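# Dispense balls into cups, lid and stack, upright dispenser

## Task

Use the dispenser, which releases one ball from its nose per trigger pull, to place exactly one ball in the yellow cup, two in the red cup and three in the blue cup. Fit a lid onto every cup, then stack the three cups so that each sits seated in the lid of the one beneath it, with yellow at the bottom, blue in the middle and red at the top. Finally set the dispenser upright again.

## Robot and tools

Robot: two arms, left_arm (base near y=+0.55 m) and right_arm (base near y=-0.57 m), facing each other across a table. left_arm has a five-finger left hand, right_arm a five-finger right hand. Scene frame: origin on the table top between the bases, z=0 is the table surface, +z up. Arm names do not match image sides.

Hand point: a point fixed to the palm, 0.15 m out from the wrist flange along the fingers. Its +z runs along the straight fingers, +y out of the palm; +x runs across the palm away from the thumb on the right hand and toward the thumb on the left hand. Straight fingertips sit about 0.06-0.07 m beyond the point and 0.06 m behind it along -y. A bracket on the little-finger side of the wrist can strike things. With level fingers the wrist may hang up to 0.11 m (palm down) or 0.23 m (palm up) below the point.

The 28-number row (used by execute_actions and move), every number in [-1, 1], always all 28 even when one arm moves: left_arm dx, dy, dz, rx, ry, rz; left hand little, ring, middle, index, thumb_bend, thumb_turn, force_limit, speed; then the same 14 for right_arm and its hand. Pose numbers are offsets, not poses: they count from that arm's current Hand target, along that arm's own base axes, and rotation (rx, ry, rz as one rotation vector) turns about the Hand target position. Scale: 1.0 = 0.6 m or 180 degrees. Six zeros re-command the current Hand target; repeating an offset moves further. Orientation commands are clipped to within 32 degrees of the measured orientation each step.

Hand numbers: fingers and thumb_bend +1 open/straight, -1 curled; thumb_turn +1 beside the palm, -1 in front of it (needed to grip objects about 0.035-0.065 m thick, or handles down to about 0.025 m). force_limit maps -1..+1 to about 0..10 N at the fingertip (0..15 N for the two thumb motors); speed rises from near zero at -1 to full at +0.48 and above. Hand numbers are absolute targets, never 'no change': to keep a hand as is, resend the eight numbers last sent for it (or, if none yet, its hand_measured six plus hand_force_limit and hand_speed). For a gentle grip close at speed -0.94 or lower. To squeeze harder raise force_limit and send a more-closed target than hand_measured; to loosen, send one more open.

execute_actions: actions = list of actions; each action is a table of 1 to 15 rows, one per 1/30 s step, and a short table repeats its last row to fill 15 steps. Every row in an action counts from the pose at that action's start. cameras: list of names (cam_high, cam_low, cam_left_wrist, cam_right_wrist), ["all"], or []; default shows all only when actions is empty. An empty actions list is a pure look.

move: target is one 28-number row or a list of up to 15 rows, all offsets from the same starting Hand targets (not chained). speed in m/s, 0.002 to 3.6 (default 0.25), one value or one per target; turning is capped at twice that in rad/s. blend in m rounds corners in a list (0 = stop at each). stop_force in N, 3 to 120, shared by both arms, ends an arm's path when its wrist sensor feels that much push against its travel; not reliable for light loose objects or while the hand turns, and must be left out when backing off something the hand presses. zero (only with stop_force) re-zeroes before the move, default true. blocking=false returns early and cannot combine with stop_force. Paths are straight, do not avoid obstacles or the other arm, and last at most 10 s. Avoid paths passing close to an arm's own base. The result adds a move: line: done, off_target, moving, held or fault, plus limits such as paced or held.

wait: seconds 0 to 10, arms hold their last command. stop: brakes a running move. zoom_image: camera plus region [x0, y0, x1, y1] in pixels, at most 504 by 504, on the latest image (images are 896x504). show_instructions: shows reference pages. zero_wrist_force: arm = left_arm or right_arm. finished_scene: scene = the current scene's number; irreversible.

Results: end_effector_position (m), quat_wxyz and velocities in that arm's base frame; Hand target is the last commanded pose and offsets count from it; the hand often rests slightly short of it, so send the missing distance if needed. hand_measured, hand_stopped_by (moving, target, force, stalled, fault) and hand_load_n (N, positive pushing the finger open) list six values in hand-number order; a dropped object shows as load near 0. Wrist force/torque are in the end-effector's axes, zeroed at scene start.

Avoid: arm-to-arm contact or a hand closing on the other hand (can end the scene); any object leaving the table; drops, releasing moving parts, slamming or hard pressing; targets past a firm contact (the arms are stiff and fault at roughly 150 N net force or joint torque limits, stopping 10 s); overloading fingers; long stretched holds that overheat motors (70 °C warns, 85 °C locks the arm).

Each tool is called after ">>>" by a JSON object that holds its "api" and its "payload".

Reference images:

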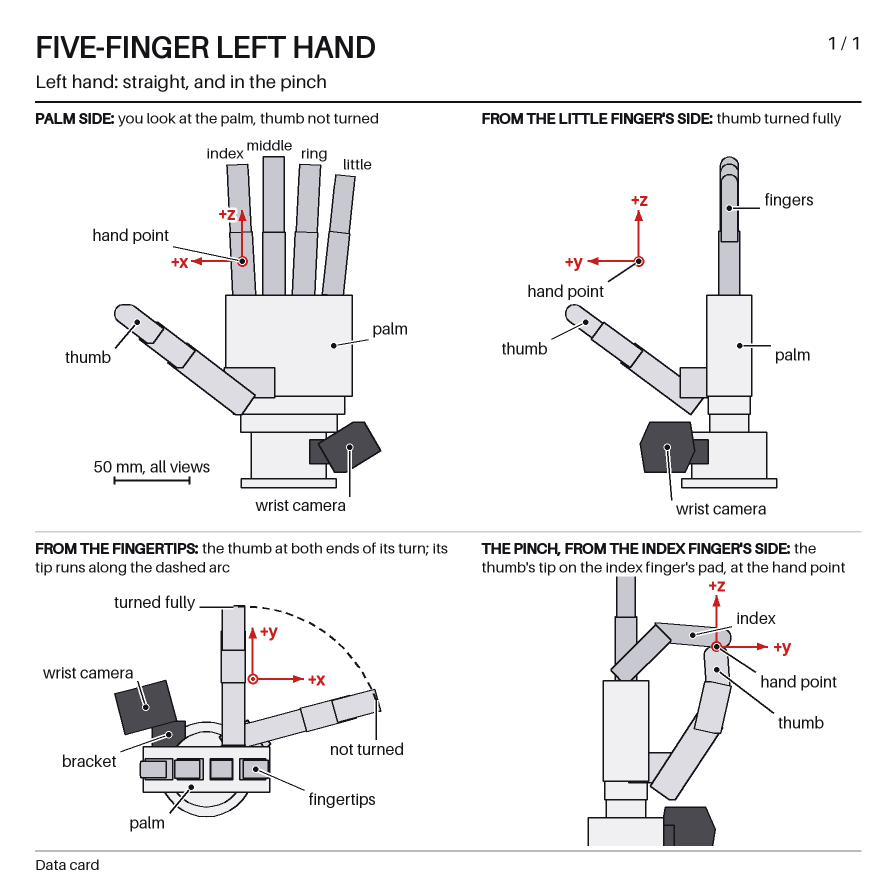

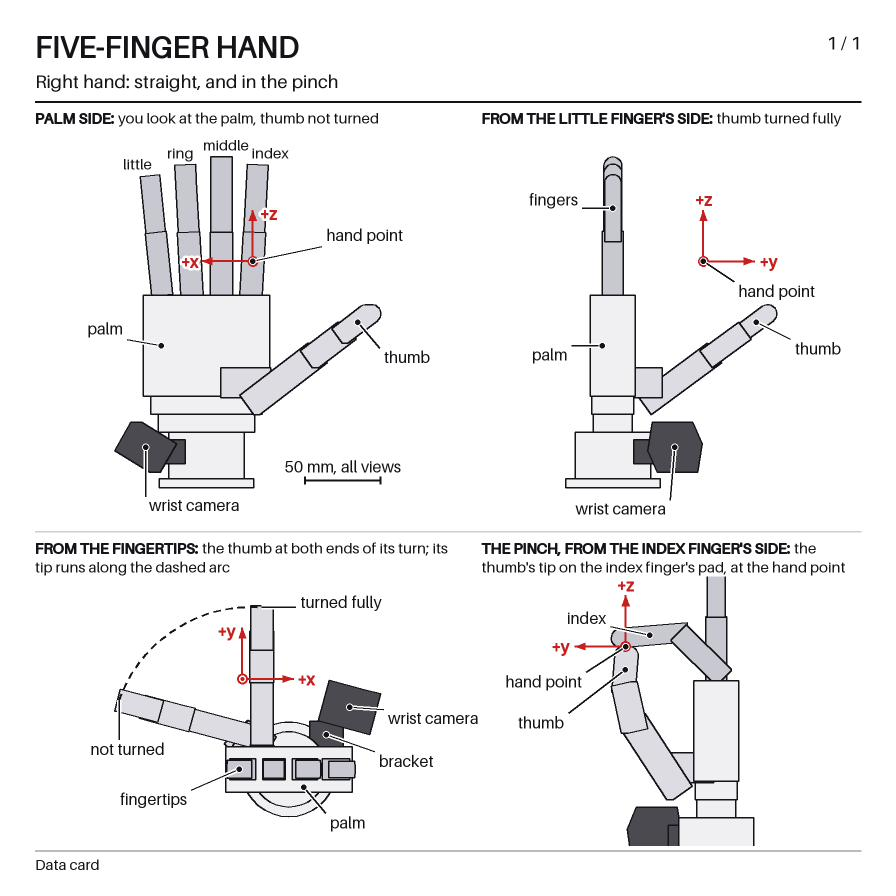

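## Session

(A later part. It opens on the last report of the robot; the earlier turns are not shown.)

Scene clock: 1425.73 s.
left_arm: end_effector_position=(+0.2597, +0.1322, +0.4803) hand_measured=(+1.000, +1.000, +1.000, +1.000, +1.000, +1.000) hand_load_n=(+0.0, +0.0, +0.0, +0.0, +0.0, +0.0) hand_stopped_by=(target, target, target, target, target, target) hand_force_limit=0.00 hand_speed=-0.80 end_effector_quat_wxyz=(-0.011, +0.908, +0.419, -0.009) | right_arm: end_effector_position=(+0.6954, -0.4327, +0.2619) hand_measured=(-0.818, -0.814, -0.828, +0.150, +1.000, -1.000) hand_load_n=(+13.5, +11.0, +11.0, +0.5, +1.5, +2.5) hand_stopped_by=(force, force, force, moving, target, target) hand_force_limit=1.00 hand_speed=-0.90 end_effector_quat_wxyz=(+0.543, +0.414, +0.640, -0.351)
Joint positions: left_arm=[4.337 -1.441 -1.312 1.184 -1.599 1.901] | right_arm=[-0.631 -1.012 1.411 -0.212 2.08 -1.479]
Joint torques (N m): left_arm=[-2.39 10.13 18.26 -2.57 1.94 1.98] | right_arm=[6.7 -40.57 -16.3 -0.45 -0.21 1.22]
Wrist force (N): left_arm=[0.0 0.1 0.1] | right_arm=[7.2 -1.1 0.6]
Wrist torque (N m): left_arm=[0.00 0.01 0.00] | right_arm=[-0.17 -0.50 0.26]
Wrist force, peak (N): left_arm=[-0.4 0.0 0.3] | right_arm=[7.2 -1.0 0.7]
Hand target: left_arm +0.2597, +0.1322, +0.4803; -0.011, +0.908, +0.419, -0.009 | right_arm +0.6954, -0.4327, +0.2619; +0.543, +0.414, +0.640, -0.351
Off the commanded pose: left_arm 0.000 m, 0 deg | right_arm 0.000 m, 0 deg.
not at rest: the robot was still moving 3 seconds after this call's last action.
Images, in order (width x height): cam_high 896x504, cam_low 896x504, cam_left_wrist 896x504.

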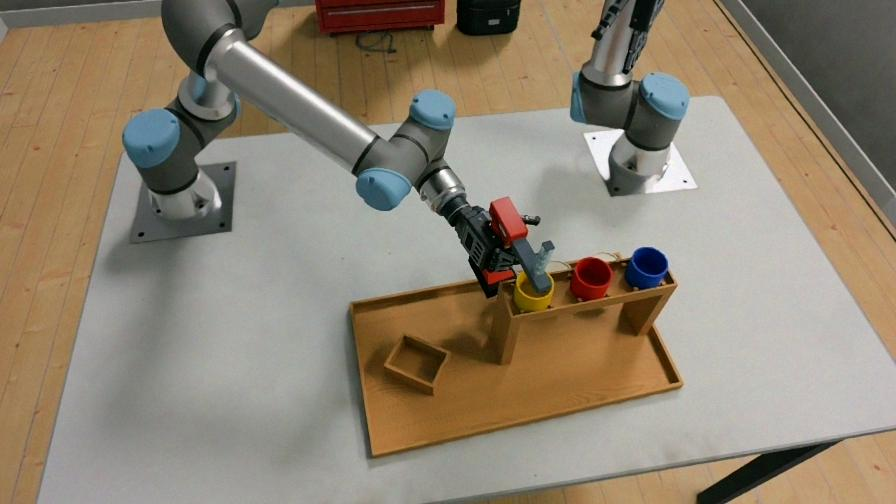

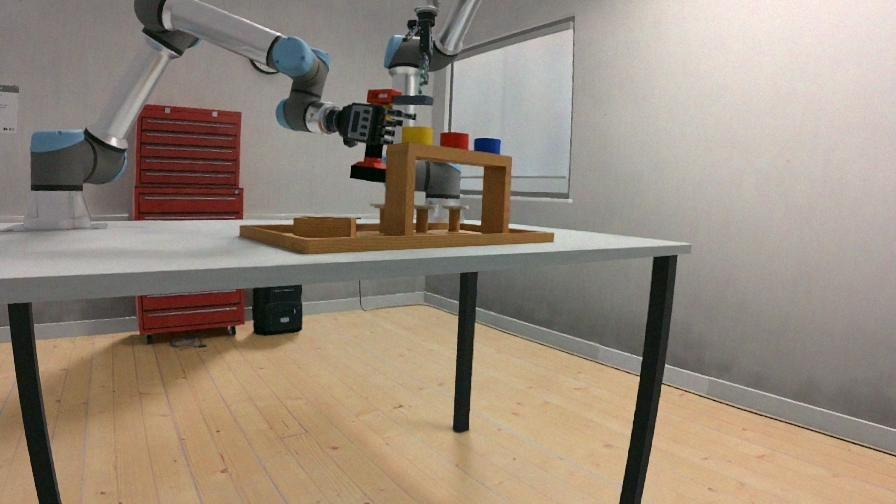

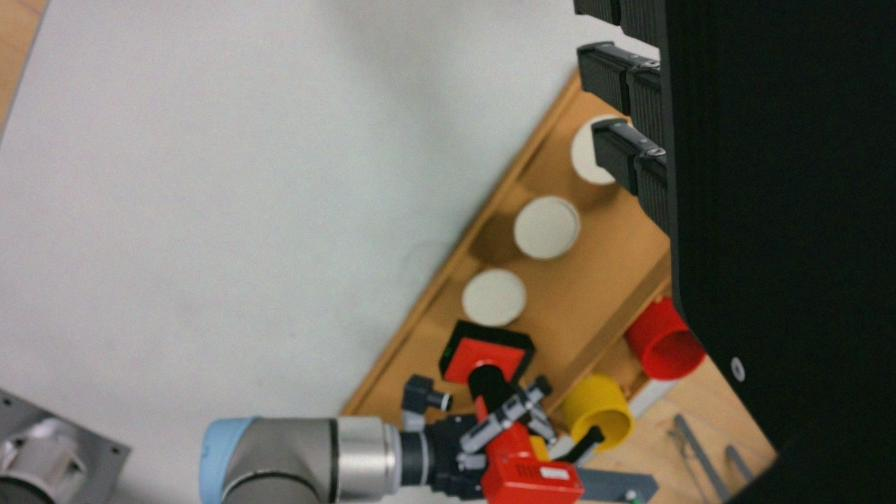

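>>> {"api": "execute_actions", "payload": {"actions": [[[0,0,0,0,0,0,1,1,1,1,1,1,0,-0.8,0,0,0,0,0,0,-0.99,-0.99,-0.99,0.3,1,-1,1.0,-0.2]]]}}

>>> {"api": "execute_actions", "payload": {"actions": [[[0,0,0,0,0,0,1,1,1,1,1,1,0,-0.8,0,0,0,0,0,0,-0.99,-0.99,-0.99,-0.98,1,-1,1.0,-0.6]]], "cameras": ["cam_low","cam_high","cam_left_wrist"]}}

>>> {"api": "zoom_image", "payload": {"camera": "cam_left_wrist", "region": [450, 360, 600, 504]}}

>>> {"api": "zoom_image", "payload": {"camera": "cam_low", "region": [365, 50, 445, 135]}}

Scene clock: 1438.17 s.
left_arm: end_effector_position=(+0.2597, +0.1322, +0.4803) hand_measured=(+1.000, +1.000, +1.000, +1.000, +1.000, +1.000) hand_load_n=(+0.0, +0.0, +0.0, +0.0, +0.0, +0.0) hand_stopped_by=(target, target, target, target, target, target) hand_force_limit=0.00 hand_speed=-0.80 end_effector_quat_wxyz=(-0.011, +0.908, +0.419, -0.009) | right_arm: end_effector_position=(+0.6954, -0.4327, +0.2619) hand_measured=(-0.818, -0.814, -0.828, +0.300, +1.000, -1.000) hand_load_n=(+13.5, +11.0, +11.0, +0.0, +1.5, +2.5) hand_stopped_by=(force, force, force, target, target, target) hand_force_limit=1.00 hand_speed=-0.20 end_effector_quat_wxyz=(+0.543, +0.414, +0.640, -0.351)
Joint positions: left_arm=[4.337 -1.441 -1.312 1.184 -1.599 1.901] | right_arm=[-0.631 -1.012 1.411 -0.212 2.08 -1.479]
Joint torques (N m): left_arm=[-1.89 9.58 18.48 -2.57 1.65 1.79] | right_arm=[5.51 -40.13 -16.01 -0.43 -0.5 0.81]
Wrist force (N): left_arm=[-0.1 0.0 0.4] | right_arm=[7.0 -1.2 0.6]
Wrist torque (N m): left_arm=[-0.03 0.02 -0.01] | right_arm=[-0.18 -0.48 0.25]
Wrist force, peak (N): left_arm=[-0.2 0.3 0.3] | right_arm=[7.3 -1.0 0.7]
Hand target: left_arm +0.2597, +0.1322, +0.4803; -0.011, +0.908, +0.419, -0.009 | right_arm +0.6954, -0.4327, +0.2619; +0.543, +0.414, +0.640, -0.351
Off the commanded pose: left_arm 0.000 m, 0 deg | right_arm 0.000 m, 0 deg.

Scene clock: 1439.47 s.
left_arm: end_effector_position=(+0.2597, +0.1322, +0.4803) hand_measured=(+1.000, +1.000, +1.000, +1.000, +1.000, +1.000) hand_load_n=(+0.0, +0.0, +0.0, +0.0, +0.0, +0.5) hand_stopped_by=(target, target, target, target, target, target) hand_force_limit=0.00 hand_speed=-0.80 end_effector_quat_wxyz=(-0.011, +0.908, +0.419, -0.009) | right_arm: end_effector_position=(+0.6954, -0.4327, +0.2619) hand_measured=(-0.818, -0.814, -0.828, -0.836, +1.000, -1.000) hand_load_n=(+7.5, +7.5, +9.0, +8.5, +1.0, +3.0) hand_stopped_by=(force, force, force, force, target, target) hand_force_limit=1.00 hand_speed=-0.60 end_effector_quat_wxyz=(+0.543, +0.414, +0.640, -0.351)
Joint positions: left_arm=[4.337 -1.441 -1.312 1.184 -1.599 1.901] | right_arm=[-0.631 -1.012 1.411 -0.212 2.08 -1.479]
Joint torques (N m): left_arm=[-1.98 9.83 17.63 -2.46 1.74 1.7] | right_arm=[5.67 -40.72 -16.73 -0.66 -0.32 0.97]
Wrist force (N): left_arm=[-0.1 -0.1 0.2] | right_arm=[7.0 -1.1 0.6]
Wrist torque (N m): left_arm=[-0.03 0.01 0.01] | right_arm=[-0.16 -0.49 0.25]
Wrist force, peak (N): left_arm=[-0.2 -0.2 0.3] | right_arm=[7.2 -0.9 0.7]
Hand target: left_arm +0.2597, +0.1322, +0.4803; -0.011, +0.908, +0.419, -0.009 | right_arm +0.6954, -0.4327, +0.2619; +0.543, +0.414, +0.640, -0.351
Off the commanded pose: left_arm 0.000 m, 0 deg | right_arm 0.000 m, 0 deg.
Images, in order (width x height): cam_high 896x504, cam_low 896x504, cam_left_wrist 896x504.

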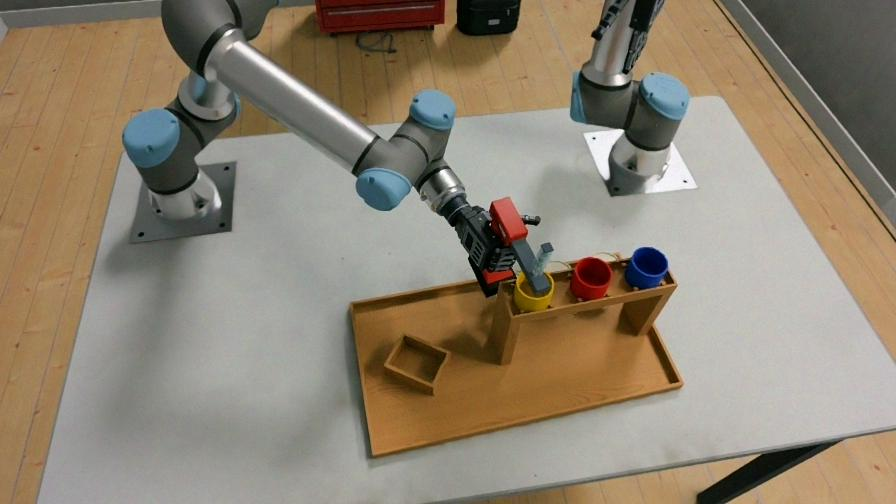

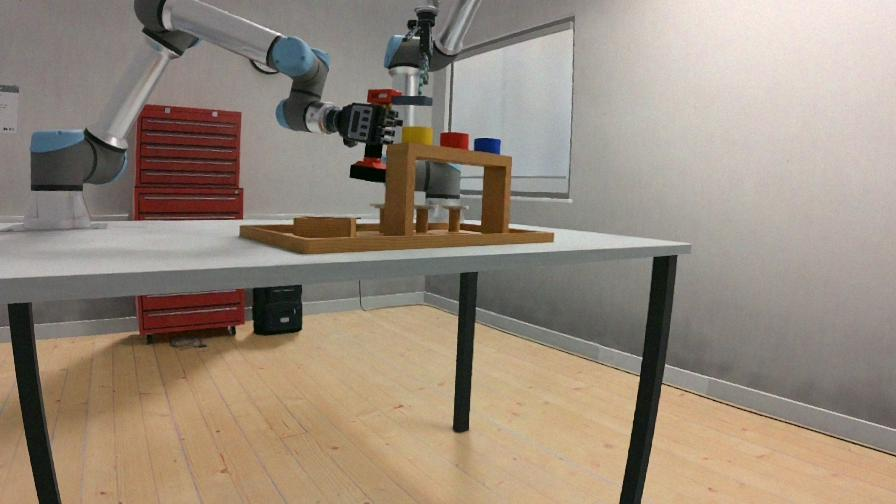

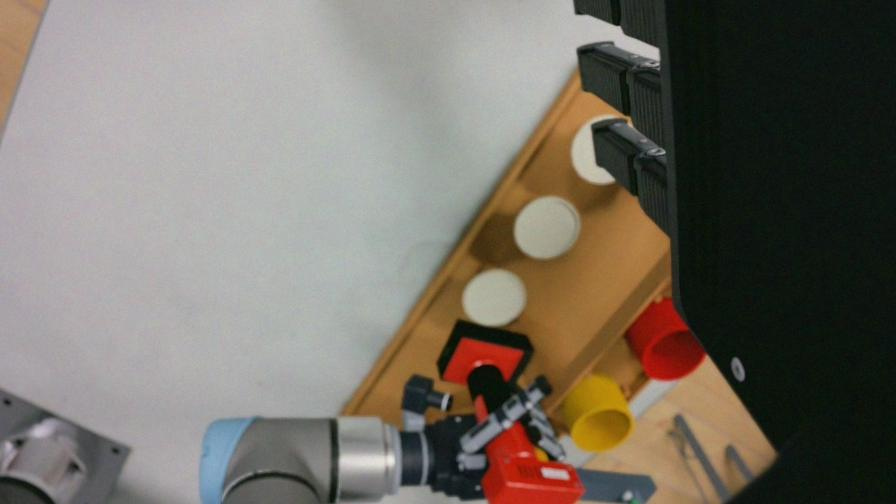

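Scaled by 3.360 from the camera's 896x504 image, which has a finer 1280x720 frame.

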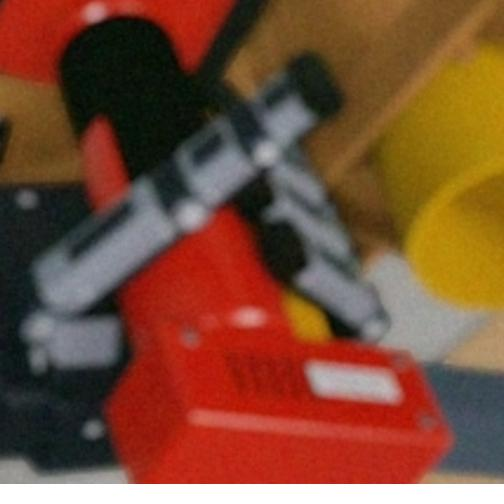

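Scaled by 5.929 from the camera's 896x504 image, which has a finer 1280x720 frame.

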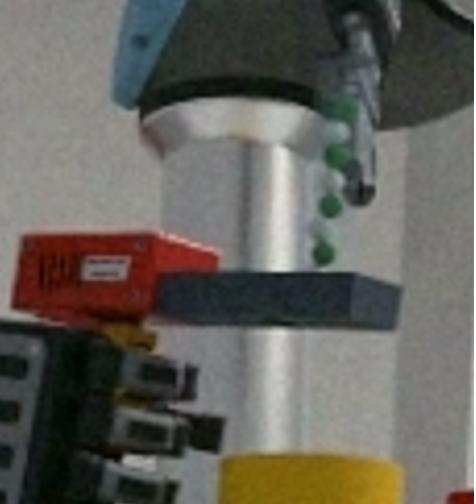

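>>> {"api": "move", "payload": {"target": [[0,0,0,0,0,0,1,1,1,1,1,1,0,-0.8,0,0,0.0385,0,0,0,-0.99,-0.99,-0.99,1.0,1,-1,1.0,-0.2],[0,0,0,0,0,0,1,1,1,1,1,1,0,-0.8,-0.167,0.032,0.0385,0,0,0,-0.99,-0.99,-0.99,1.0,1,-1,1.0,-0.2],[0,0,0,0,0,0,1,1,1,1,1,1,0,-0.8,-0.2748,-0.1165,0.0385,-0.01994,-0.02025,0.23596,-0.99,-0.99,-0.99,1.0,1,-1,1.0,-0.2],[0,0,0,0,0,0,1,1,1,1,1,1,0,-0.8,-0.2748,-0.1165,-0.065,-0.01994,-0.02025,0.23596,-0.99,-0.99,-0.99,1.0,1,-1,1.0,-0.2]], "speed": 0.15, "blend": [0.02,0.03,0.02,0], "cameras": ["all"]}}

>>> {"api": "zoom_image", "payload": {"camera": "cam_high", "region": [360, 270, 500, 410]}}

>>> {"api": "zoom_image", "payload": {"camera": "cam_low", "region": [260, 80, 410, 250]}}

>>> {"api": "zoom_image", "payload": {"camera": "cam_left_wrist", "region": [340, 340, 560, 504]}}

Scene clock: 1550.53 s.
left_arm: end_effector_position=(+0.2597, +0.1322, +0.4803) hand_measured=(+1.000, +1.000, +1.000, +1.000, +1.000, +1.000) hand_load_n=(+0.0, +0.0, +0.0, +0.0, -0.5, +0.0) hand_stopped_by=(target, target, target, target, target, target) hand_force_limit=0.00 hand_speed=-0.80 end_effector_quat_wxyz=(-0.011, +0.908, +0.419, -0.009) | right_arm: end_effector_position=(+0.5305, -0.5026, +0.2230) hand_measured=(-0.818, -0.814, -0.828, +1.000, +1.000, -1.000) hand_load_n=(+7.0, +7.0, +9.5, +0.0, +1.5, +3.0) hand_stopped_by=(force, force, force, target, target, target) hand_force_limit=1.00 hand_speed=-0.20 end_effector_quat_wxyz=(+0.665, +0.148, +0.719, -0.137)
Joint positions: left_arm=[4.337 -1.441 -1.312 1.184 -1.599 1.901] | right_arm=[-1.282 -1.062 1.667 -0.486 0.699 -1.662]
Joint torques (N m): left_arm=[-1.82 9.8 18.1 -2.47 1.59 1.67] | right_arm=[9.94 -38.57 -26.63 -1.97 0.93 0.83]
Wrist force (N): left_arm=[0.0 0.1 0.1] | right_arm=[7.2 -1.1 -0.2]
Wrist torque (N m): left_arm=[0.01 -0.01 0.00] | right_arm=[-0.10 -0.50 0.21]
Wrist force, peak (N): left_arm=[0.1 0.0 0.4] | right_arm=[9.9 -1.2 0.9]
Hand target: left_arm +0.2597, +0.1322, +0.4803; -0.011, +0.908, +0.419, -0.009 | right_arm +0.5306, -0.5026, +0.2229; +0.666, +0.148, +0.719, -0.137
Off the commanded pose: left_arm 0.000 m, 0 deg | right_arm 0.000 m, 0 deg.
move: done; blend cut to 0.0115 m at target 1

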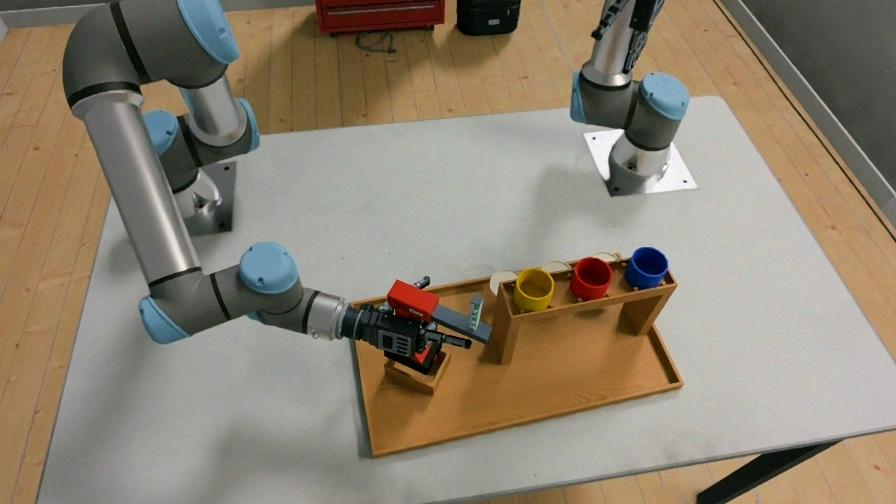

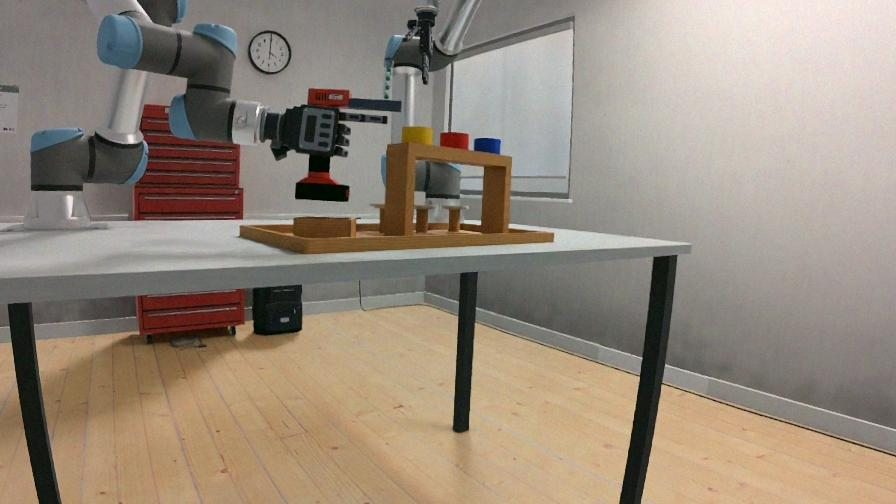

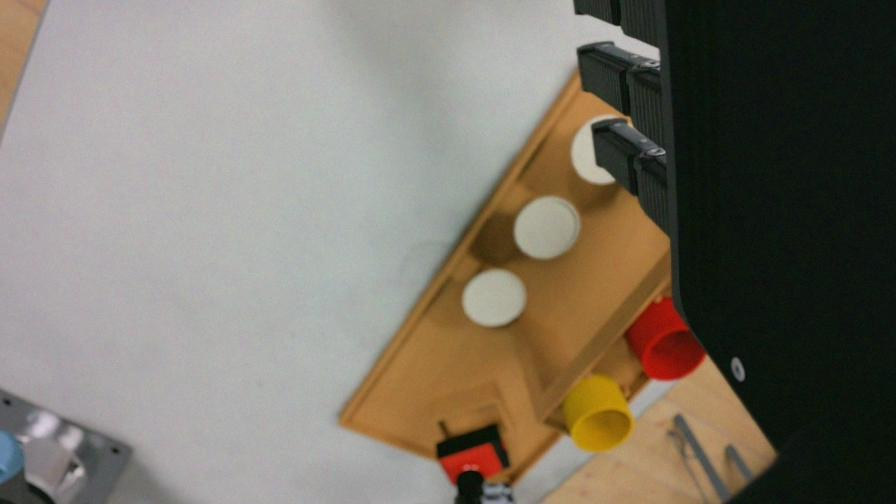

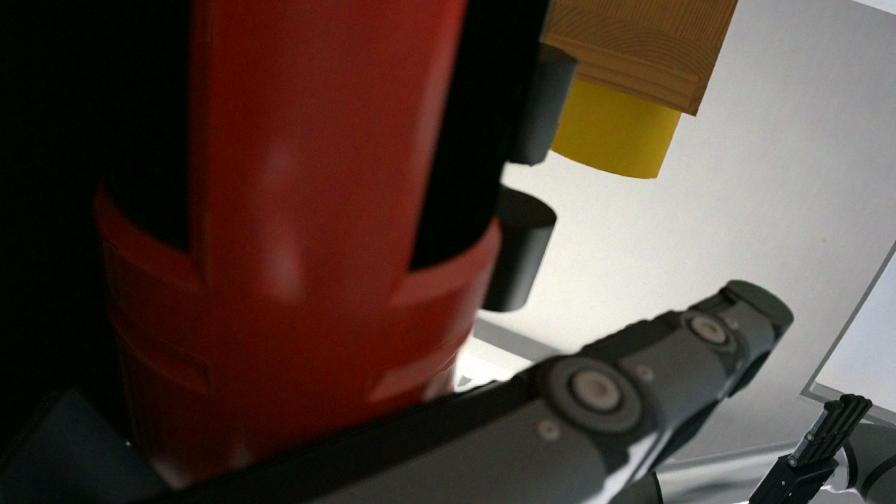

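Scaled by 3.600 from the camera's 896x504 image, which has a finer 1280x720 frame.

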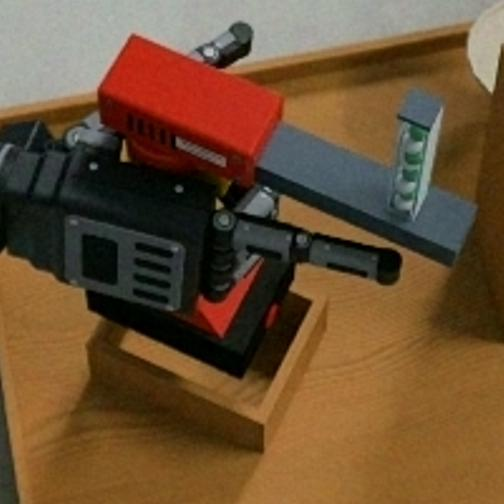

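Scaled by 2.965 from the camera's 896x504 image, which has a finer 1280x720 frame.

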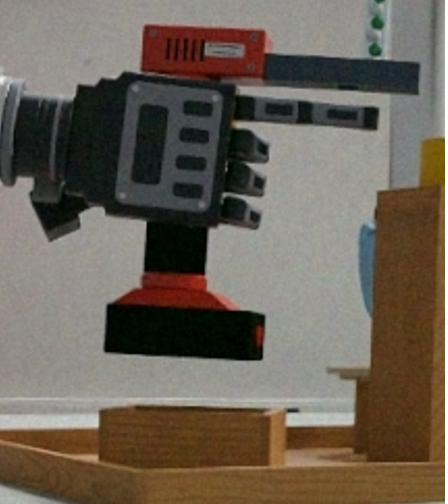

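Scaled by 2.291 from the camera's 896x504 image, which has a finer 1280x720 frame.

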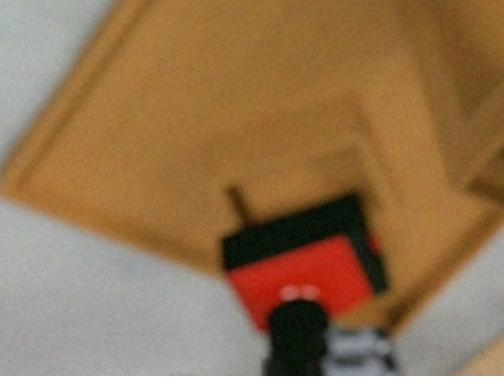

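>>> {"api": "execute_actions", "payload": {"actions": [], "cameras": ["cam_high", "cam_low"]}}

>>> {"api": "zoom_image", "payload": {"camera": "cam_high", "region": [380, 180, 632, 432]}}

>>> {"api": "zoom_image", "payload": {"camera": "cam_low", "region": [250, 100, 600, 450]}}

Scene clock: 1608.00 s.
left_arm: end_effector_position=(+0.2597, +0.1322, +0.4803) hand_measured=(+1.000, +1.000, +1.000, +1.000, +1.000, +1.000) hand_load_n=(+0.5, +0.0, +0.0, +0.0, +0.0, +0.0) hand_stopped_by=(target, target, target, target, target, target) hand_force_limit=0.00 hand_speed=-0.80 end_effector_quat_wxyz=(-0.011, +0.908, +0.419, -0.009) | right_arm: end_effector_position=(+0.5306, -0.5026, +0.2229) hand_measured=(-0.818, -0.814, -0.828, +1.000, +1.000, -1.000) hand_load_n=(+7.0, +6.5, +9.5, +0.0, +1.5, +3.0) hand_stopped_by=(force, force, force, target, target, target) hand_force_limit=1.00 hand_speed=-0.20 end_effector_quat_wxyz=(+0.666, +0.148, +0.719, -0.137)
Joint positions: left_arm=[4.337 -1.441 -1.312 1.184 -1.599 1.901] | right_arm=[-1.282 -1.062 1.667 -0.486 0.699 -1.663]
Joint velocities: within noise
Joint torques (N m): left_arm=[-2.36 9.38 18.18 -2.52 1.57 1.66] | right_arm=[9.6 -36.84 -27.86 -2.42 -1.23 -1.51]
Motor temperatures (°C): left_arm=[23 22 23 30 27 29] | right_arm=[25 26 26 35 33 29]
Wrist force (N): left_arm=[-0.1 0.2 0.0] | right_arm=[7.2 -1.1 -0.1]
Wrist torque (N m): left_arm=[0.02 0.01 -0.01] | right_arm=[-0.09 -0.51 0.22]
Wrist force, peak (N): left_arm=[0.4 0.0 0.3] | right_arm=[7.2 -1.1 -0.1]
Hand target: left_arm +0.2597, +0.1322, +0.4803; -0.011, +0.908, +0.419, -0.009 | right_arm +0.5306, -0.5026, +0.2229; +0.666, +0.148, +0.719, -0.137
Off the commanded pose: left_arm 0.000 m, 0 deg | right_arm 0.000 m, 0 deg.
Images, in order (width x height): cam_high 896x504, cam_low 896x504.

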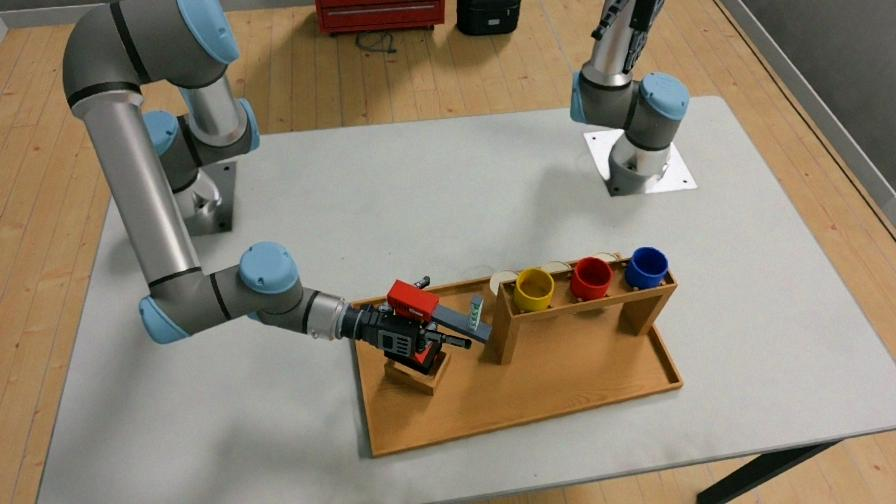

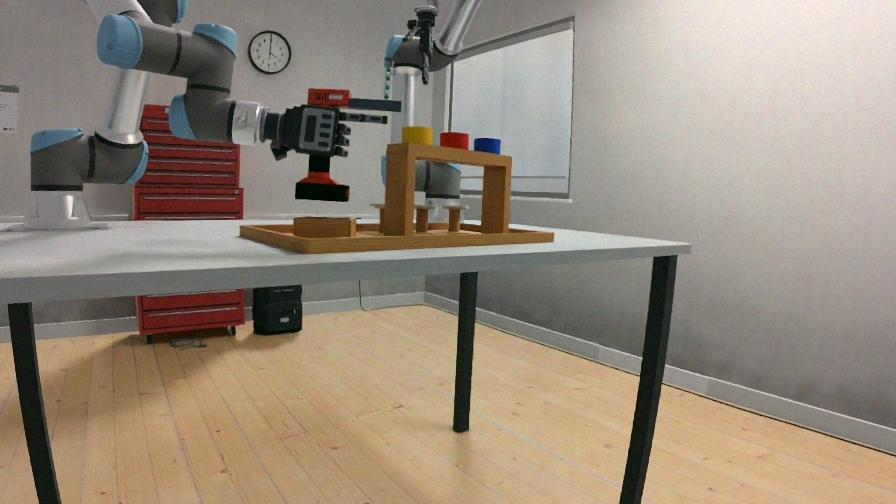

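Scaled by 2.000 from the camera's 896x504 image, which has a finer 1280x720 frame.

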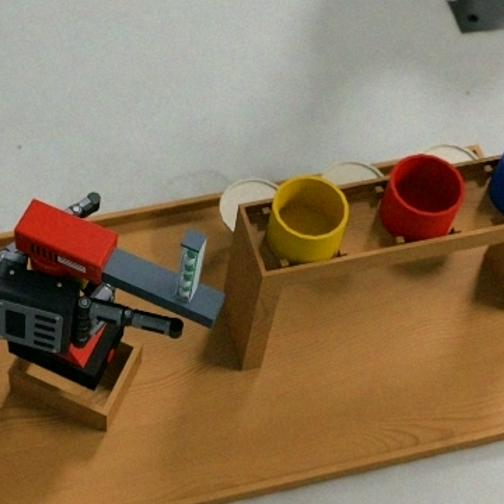

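Scaled by 1.440 from the camera's 896x504 image, which has a finer 1280x720 frame.

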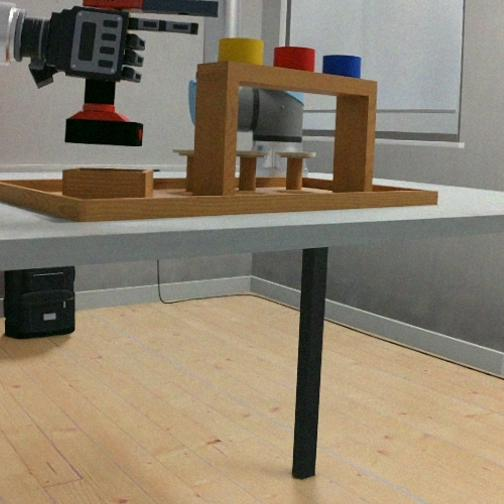

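>>> {"api": "zoom_image", "payload": {"camera": "cam_high", "region": [370, 310, 470, 410]}}

>>> {"api": "zoom_image", "payload": {"camera": "cam_low", "region": [260, 70, 420, 250]}}

Scaled by 5.040 from the camera's 896x504 image, which has a finer 1280x720 frame.

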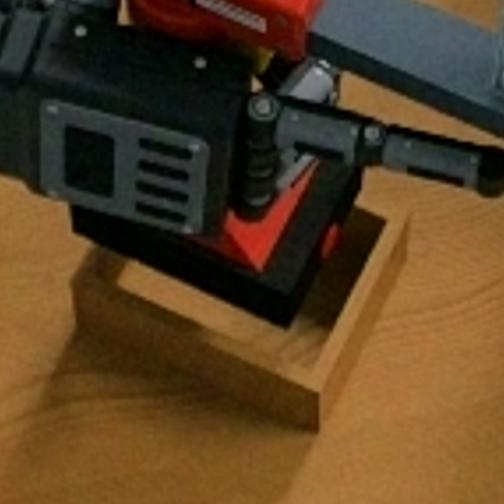

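Scaled by 2.800 from the camera's 896x504 image, which has a finer 1280x720 frame.

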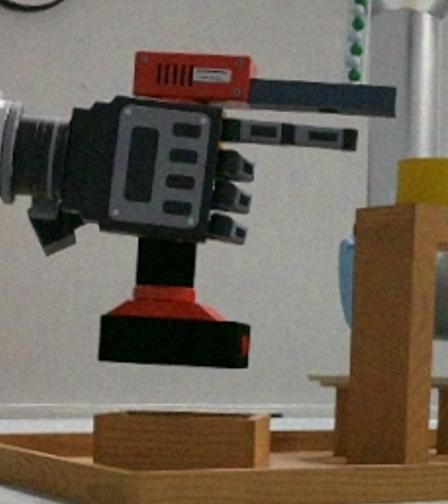

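>>> {"api": "move", "payload": {"target": [0,0,0,0,0,0,1,1,1,1,1,1,0,-0.8, 0,0,0,-0.0055,-0.01275,0,-0.99,-0.99,-0.99,1,1,-1,1.0,-0.2], "speed": 0.05, "cameras": ["cam_high", "cam_low"]}}

>>> {"api": "zoom_image", "payload": {"camera": "cam_high", "region": [370, 310, 470, 410]}}

>>> {"api": "zoom_image", "payload": {"camera": "cam_low", "region": [260, 70, 420, 250]}}

Scene clock: 1748.60 s.
left_arm: end_effector_position=(+0.2597, +0.1322, +0.4803) hand_measured=(+1.000, +1.000, +1.000, +1.000, +1.000, +1.000) hand_load_n=(+0.0, +0.5, +0.0, +0.0, +0.0, +0.0) hand_stopped_by=(target, target, target, target, target, target) hand_force_limit=0.00 hand_speed=-0.80 end_effector_quat_wxyz=(-0.011, +0.908, +0.419, -0.009) | right_arm: end_effector_position=(+0.5306, -0.5025, +0.2228) hand_measured=(-0.818, -0.814, -0.828, +1.000, +1.000, -1.000) hand_load_n=(+6.5, +7.0, +9.5, +0.0, +1.5, +3.0) hand_stopped_by=(force, force, force, target, target, target) hand_force_limit=1.00 hand_speed=-0.20 end_effector_quat_wxyz=(+0.681, +0.145, +0.704, -0.140)
Joint positions: left_arm=[4.337 -1.441 -1.312 1.184 -1.599 1.901] | right_arm=[-1.28 -1.059 1.696 -0.585 0.697 -1.611]
Joint torques (N m): left_arm=[-1.6 10.28 17.43 -2.48 1.48 1.42] | right_arm=[7.21 -41.39 -26.27 -0.71 0.74 -1.5]
Wrist force (N): left_arm=[-0.1 -0.2 0.0] | right_arm=[6.8 -1.0 -0.6]
Wrist torque (N m): left_arm=[-0.04 0.00 0.01] | right_arm=[-0.04 -0.42 0.32]
Wrist force, peak (N): left_arm=[-0.2 0.2 0.4] | right_arm=[7.2 -1.1 -0.6]
Hand target: left_arm +0.2597, +0.1322, +0.4803; -0.011, +0.908, +0.419, -0.009 | right_arm +0.5306, -0.5026, +0.2229; +0.681, +0.145, +0.704, -0.141
Off the commanded pose: left_arm 0.000 m, 0 deg | right_arm 0.000 m, 0 deg.
move: done
Images, in order (width x height): cam_high 896x504, cam_low 896x504.

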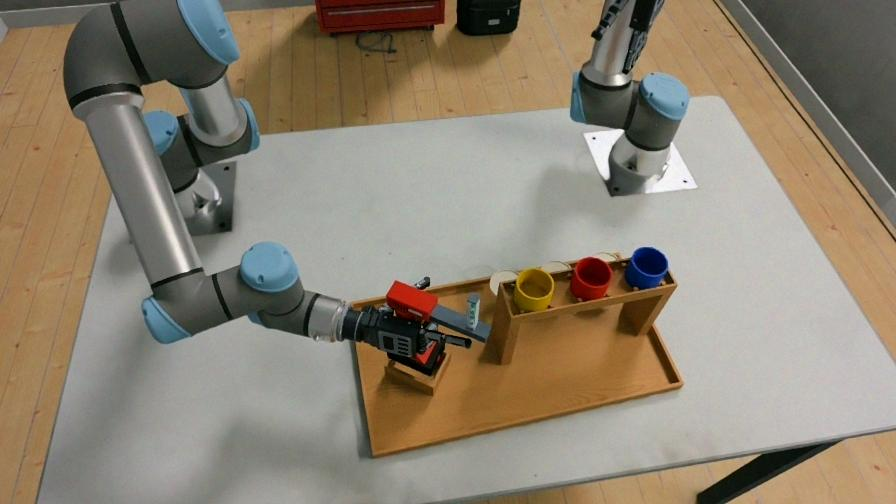

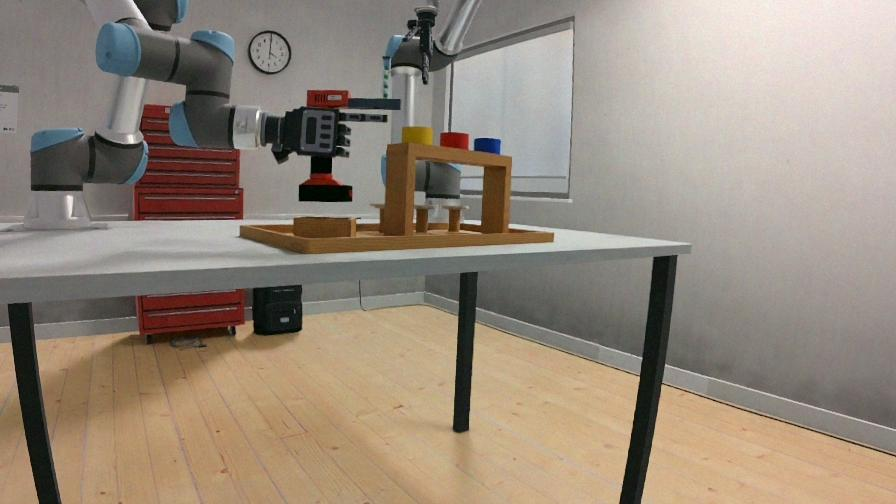

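Scaled by 5.040 from the camera's 896x504 image, which has a finer 1280x720 frame.

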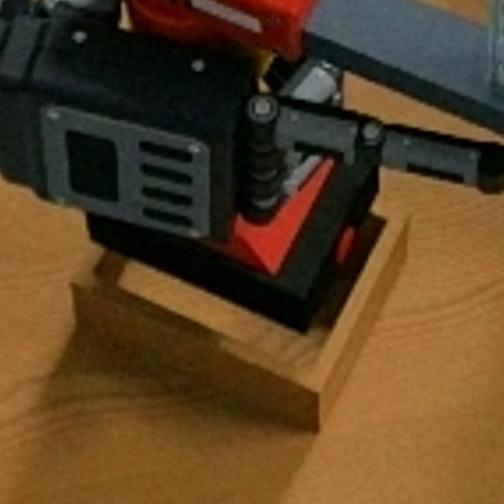

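Scaled by 2.800 from the camera's 896x504 image, which has a finer 1280x720 frame.

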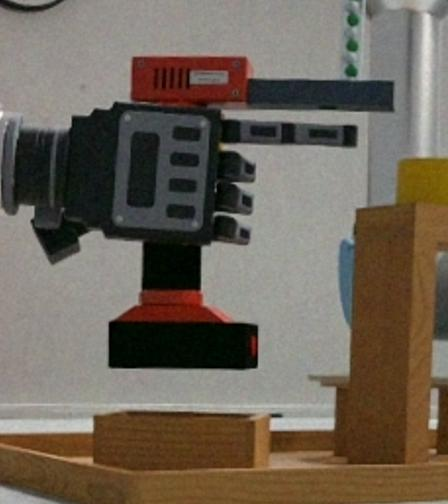

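>>> {"api": "move", "payload": {"target": [0,0,0,0,0,0,1,1,1,1,1,1,0,-0.8, 0.0035,-0.0022,0,-0.0018,-0.0041,0,-0.99,-0.99,-0.99,1,1,-1,1.0,-0.2], "speed": 0.03, "cameras": ["cam_high", "cam_low"]}}

>>> {"api": "zoom_image", "payload": {"camera": "cam_high", "region": [370, 310, 470, 410]}}

>>> {"api": "zoom_image", "payload": {"camera": "cam_low", "region": [260, 70, 420, 250]}}

Scene clock: 1766.67 s.
left_arm: end_effector_position=(+0.2597, +0.1322, +0.4803) hand_measured=(+1.000, +1.000, +1.000, +1.000, +1.000, +1.000) hand_load_n=(+0.0, +0.0, -0.5, +0.0, +0.0, +0.0) hand_stopped_by=(target, target, target, target, target, target) hand_force_limit=0.00 hand_speed=-0.80 end_effector_quat_wxyz=(-0.011, +0.908, +0.419, -0.009) | right_arm: end_effector_position=(+0.5327, -0.5039, +0.2229) hand_measured=(-0.818, -0.814, -0.828, +1.000, +1.000, -1.000) hand_load_n=(+6.5, +7.0, +9.5, +0.0, +1.5, +3.0) hand_stopped_by=(force, force, force, target, target, target) hand_force_limit=1.00 hand_speed=-0.20 end_effector_quat_wxyz=(+0.686, +0.144, +0.699, -0.142) end_effector_velocity=(+0.000, +0.000, -0.001) end_effector_angular_velocity=(+0.005, +0.002, +0.000)
Joint positions: left_arm=[4.337 -1.441 -1.312 1.184 -1.599 1.901] | right_arm=[-1.277 -1.053 1.697 -0.615 0.701 -1.593]
Joint velocities: left_arm=[within noise] | right_arm=[-0.001 0 0 0.006 -0.001 -0.001]
Joint torques (N m): left_arm=[-2.32 9.96 18.68 -2.51 1.47 1.56] | right_arm=[5.01 -42.91 -9.63 0.12 0.4 -1.3]
Wrist force (N): left_arm=[0.0 -0.2 0.3] | right_arm=[6.9 -0.9 -0.9]
Wrist torque (N m): left_arm=[-0.05 0.00 0.01] | right_arm=[-0.02 -0.41 0.18]
Wrist force, peak (N): left_arm=[0.0 0.0 0.4] | right_arm=[7.2 -0.8 -0.5]
Hand target: left_arm +0.2597, +0.1322, +0.4803; -0.011, +0.908, +0.419, -0.009 | right_arm +0.5327, -0.5039, +0.2229; +0.686, +0.144, +0.699, -0.142
Off the commanded pose: left_arm 0.000 m, 0 deg | right_arm 0.000 m, 0 deg.
move: done
Images, in order (width x height): cam_high 896x504, cam_low 896x504.

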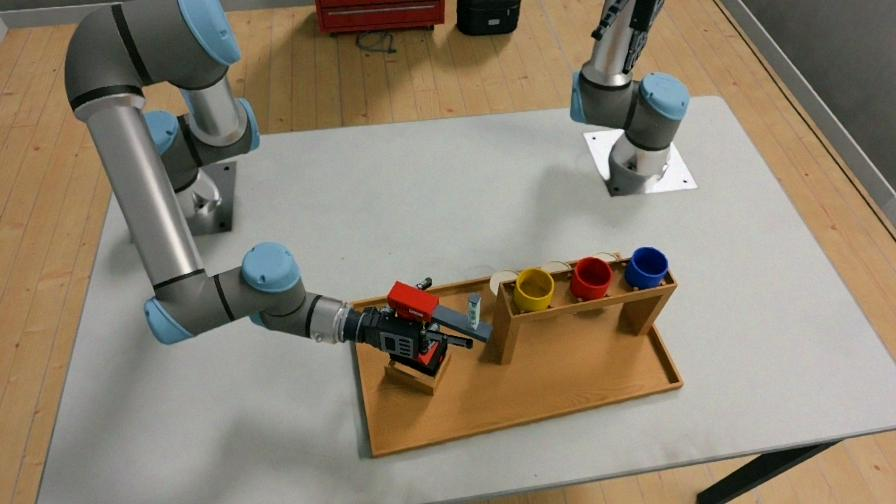

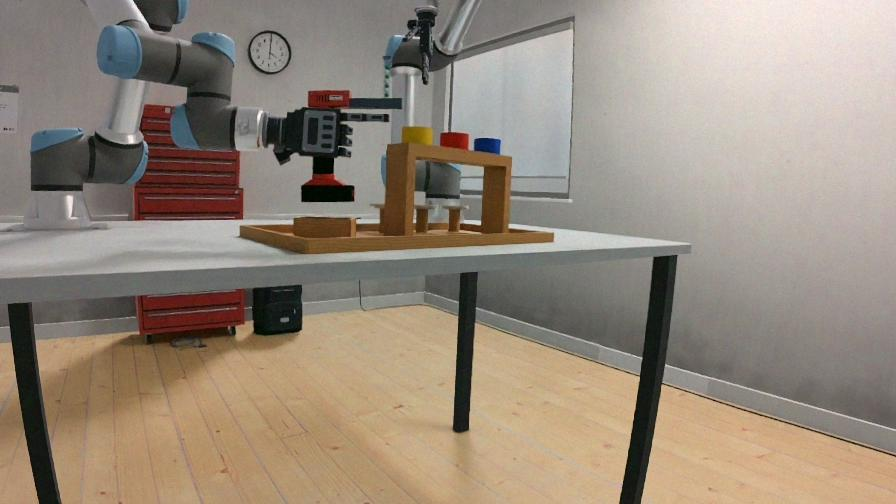

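Scaled by 5.040 from the camera's 896x504 image, which has a finer 1280x720 frame.

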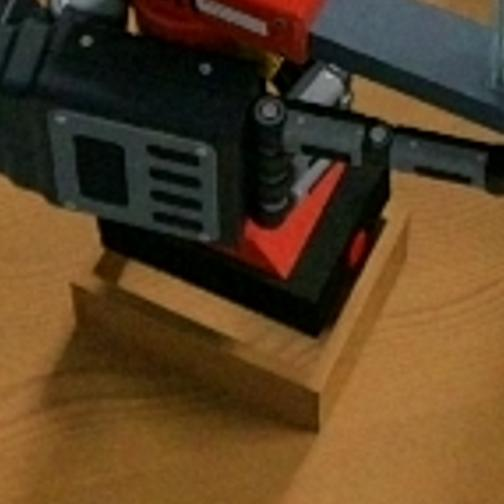

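Scaled by 2.800 from the camera's 896x504 image, which has a finer 1280x720 frame.

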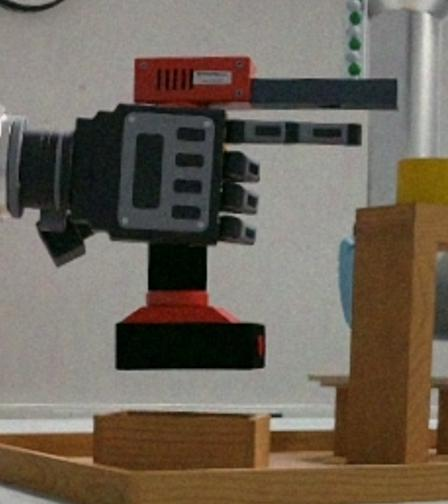

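>>> {"api": "move", "payload": {"target": [0,0,0,0,0,0,1,1,1,1,1,1,0,-0.8, -0.0014,0.0009,-0.03,0,0,0,-0.99,-0.99,-0.99,1,1,-1,1.0,-0.2], "speed": 0.03, "stop_force": 6, "cameras": ["cam_high", "cam_low"]}}

>>> {"api": "zoom_image", "payload": {"camera": "cam_high", "region": [370, 310, 470, 410]}}

>>> {"api": "zoom_image", "payload": {"camera": "cam_low", "region": [260, 70, 420, 250]}}

Scene clock: 1778.70 s.
left_arm: end_effector_position=(+0.2597, +0.1322, +0.4803) hand_measured=(+1.000, +1.000, +1.000, +1.000, +1.000, +1.000) hand_load_n=(+0.0, +0.0, +0.0, +0.0, +0.0, +0.0) hand_stopped_by=(target, target, target, target, target, target) hand_force_limit=0.00 hand_speed=-0.80 end_effector_quat_wxyz=(-0.011, +0.908, +0.419, -0.009) | right_arm: end_effector_position=(+0.5318, -0.5034, +0.2049) hand_measured=(-0.818, -0.814, -0.828, +1.000, +1.000, -1.000) hand_load_n=(+6.5, +7.0, +9.5, +0.0, +1.0, +3.0) hand_stopped_by=(force, force, force, target, target, target) hand_force_limit=1.00 hand_speed=-0.20 end_effector_quat_wxyz=(+0.686, +0.144, +0.699, -0.142)
Joint positions: left_arm=[4.337 -1.441 -1.312 1.184 -1.599 1.901] | right_arm=[-1.278 -1.029 1.714 -0.655 0.699 -1.594]
Joint torques (N m): left_arm=[-2.14 10.91 18.19 -2.59 1.33 1.38] | right_arm=[-0.07 -48.99 -25.7 -0.18 0.15 1.87]
Wrist force (N): left_arm=[0.1 0.0 0.3] | right_arm=[6.8 -0.7 -0.5]
Wrist torque (N m): left_arm=[-0.03 -0.02 0.01] | right_arm=[-0.04 -0.40 0.24]
Wrist force, peak (N): left_arm=[0.0 0.0 0.5] | right_arm=[7.3 -0.7 -0.5]
Hand target: left_arm +0.2597, +0.1322, +0.4803; -0.011, +0.908, +0.419, -0.009 | right_arm +0.5318, -0.5034, +0.2049; +0.686, +0.144, +0.699, -0.142
Off the commanded pose: left_arm 0.000 m, 0 deg | right_arm 0.000 m, 0 deg.
move: done
Images, in order (width x height): cam_high 896x504, cam_low 896x504.

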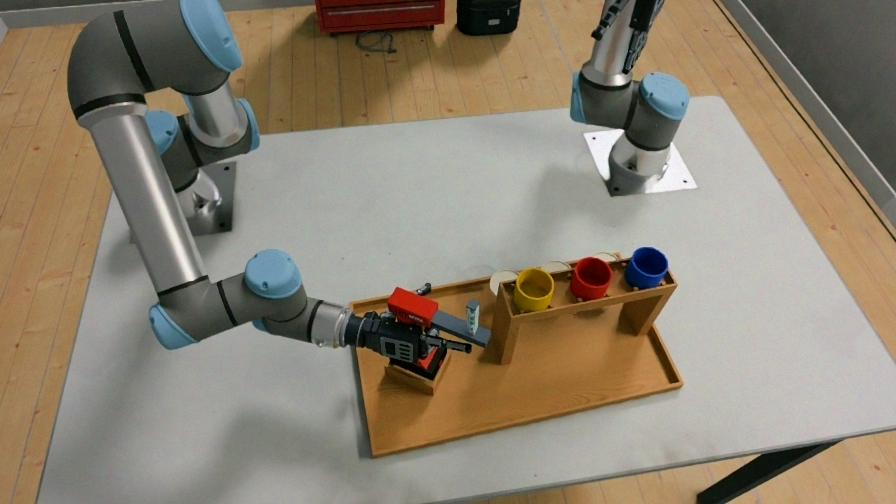

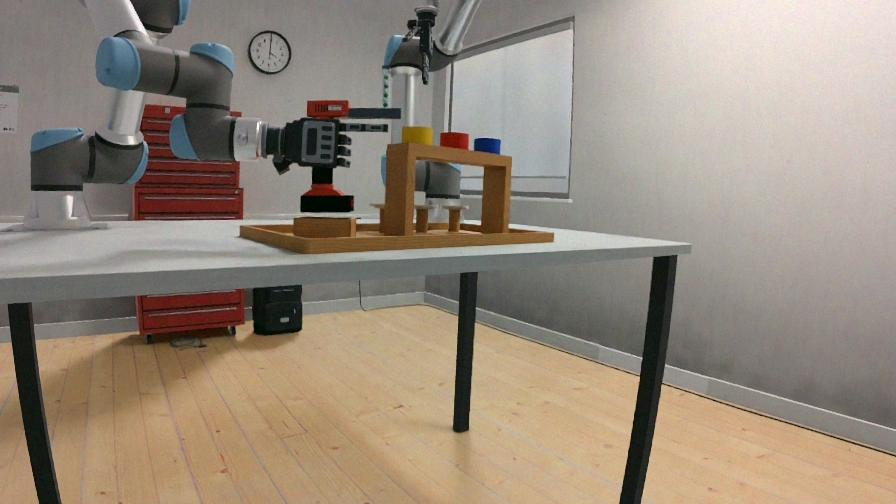

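Scaled by 5.040 from the camera's 896x504 image, which has a finer 1280x720 frame.

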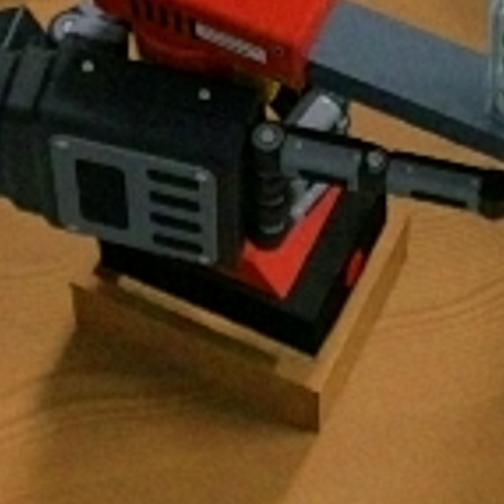

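Scaled by 2.800 from the camera's 896x504 image, which has a finer 1280x720 frame.

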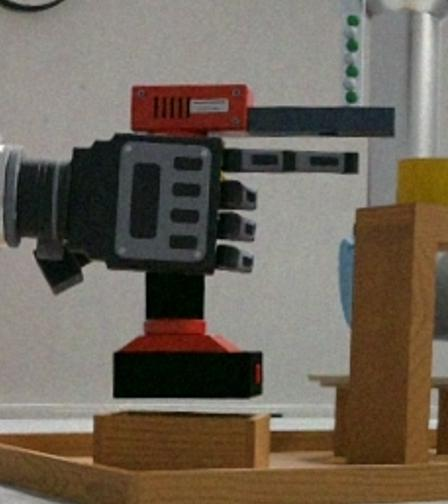

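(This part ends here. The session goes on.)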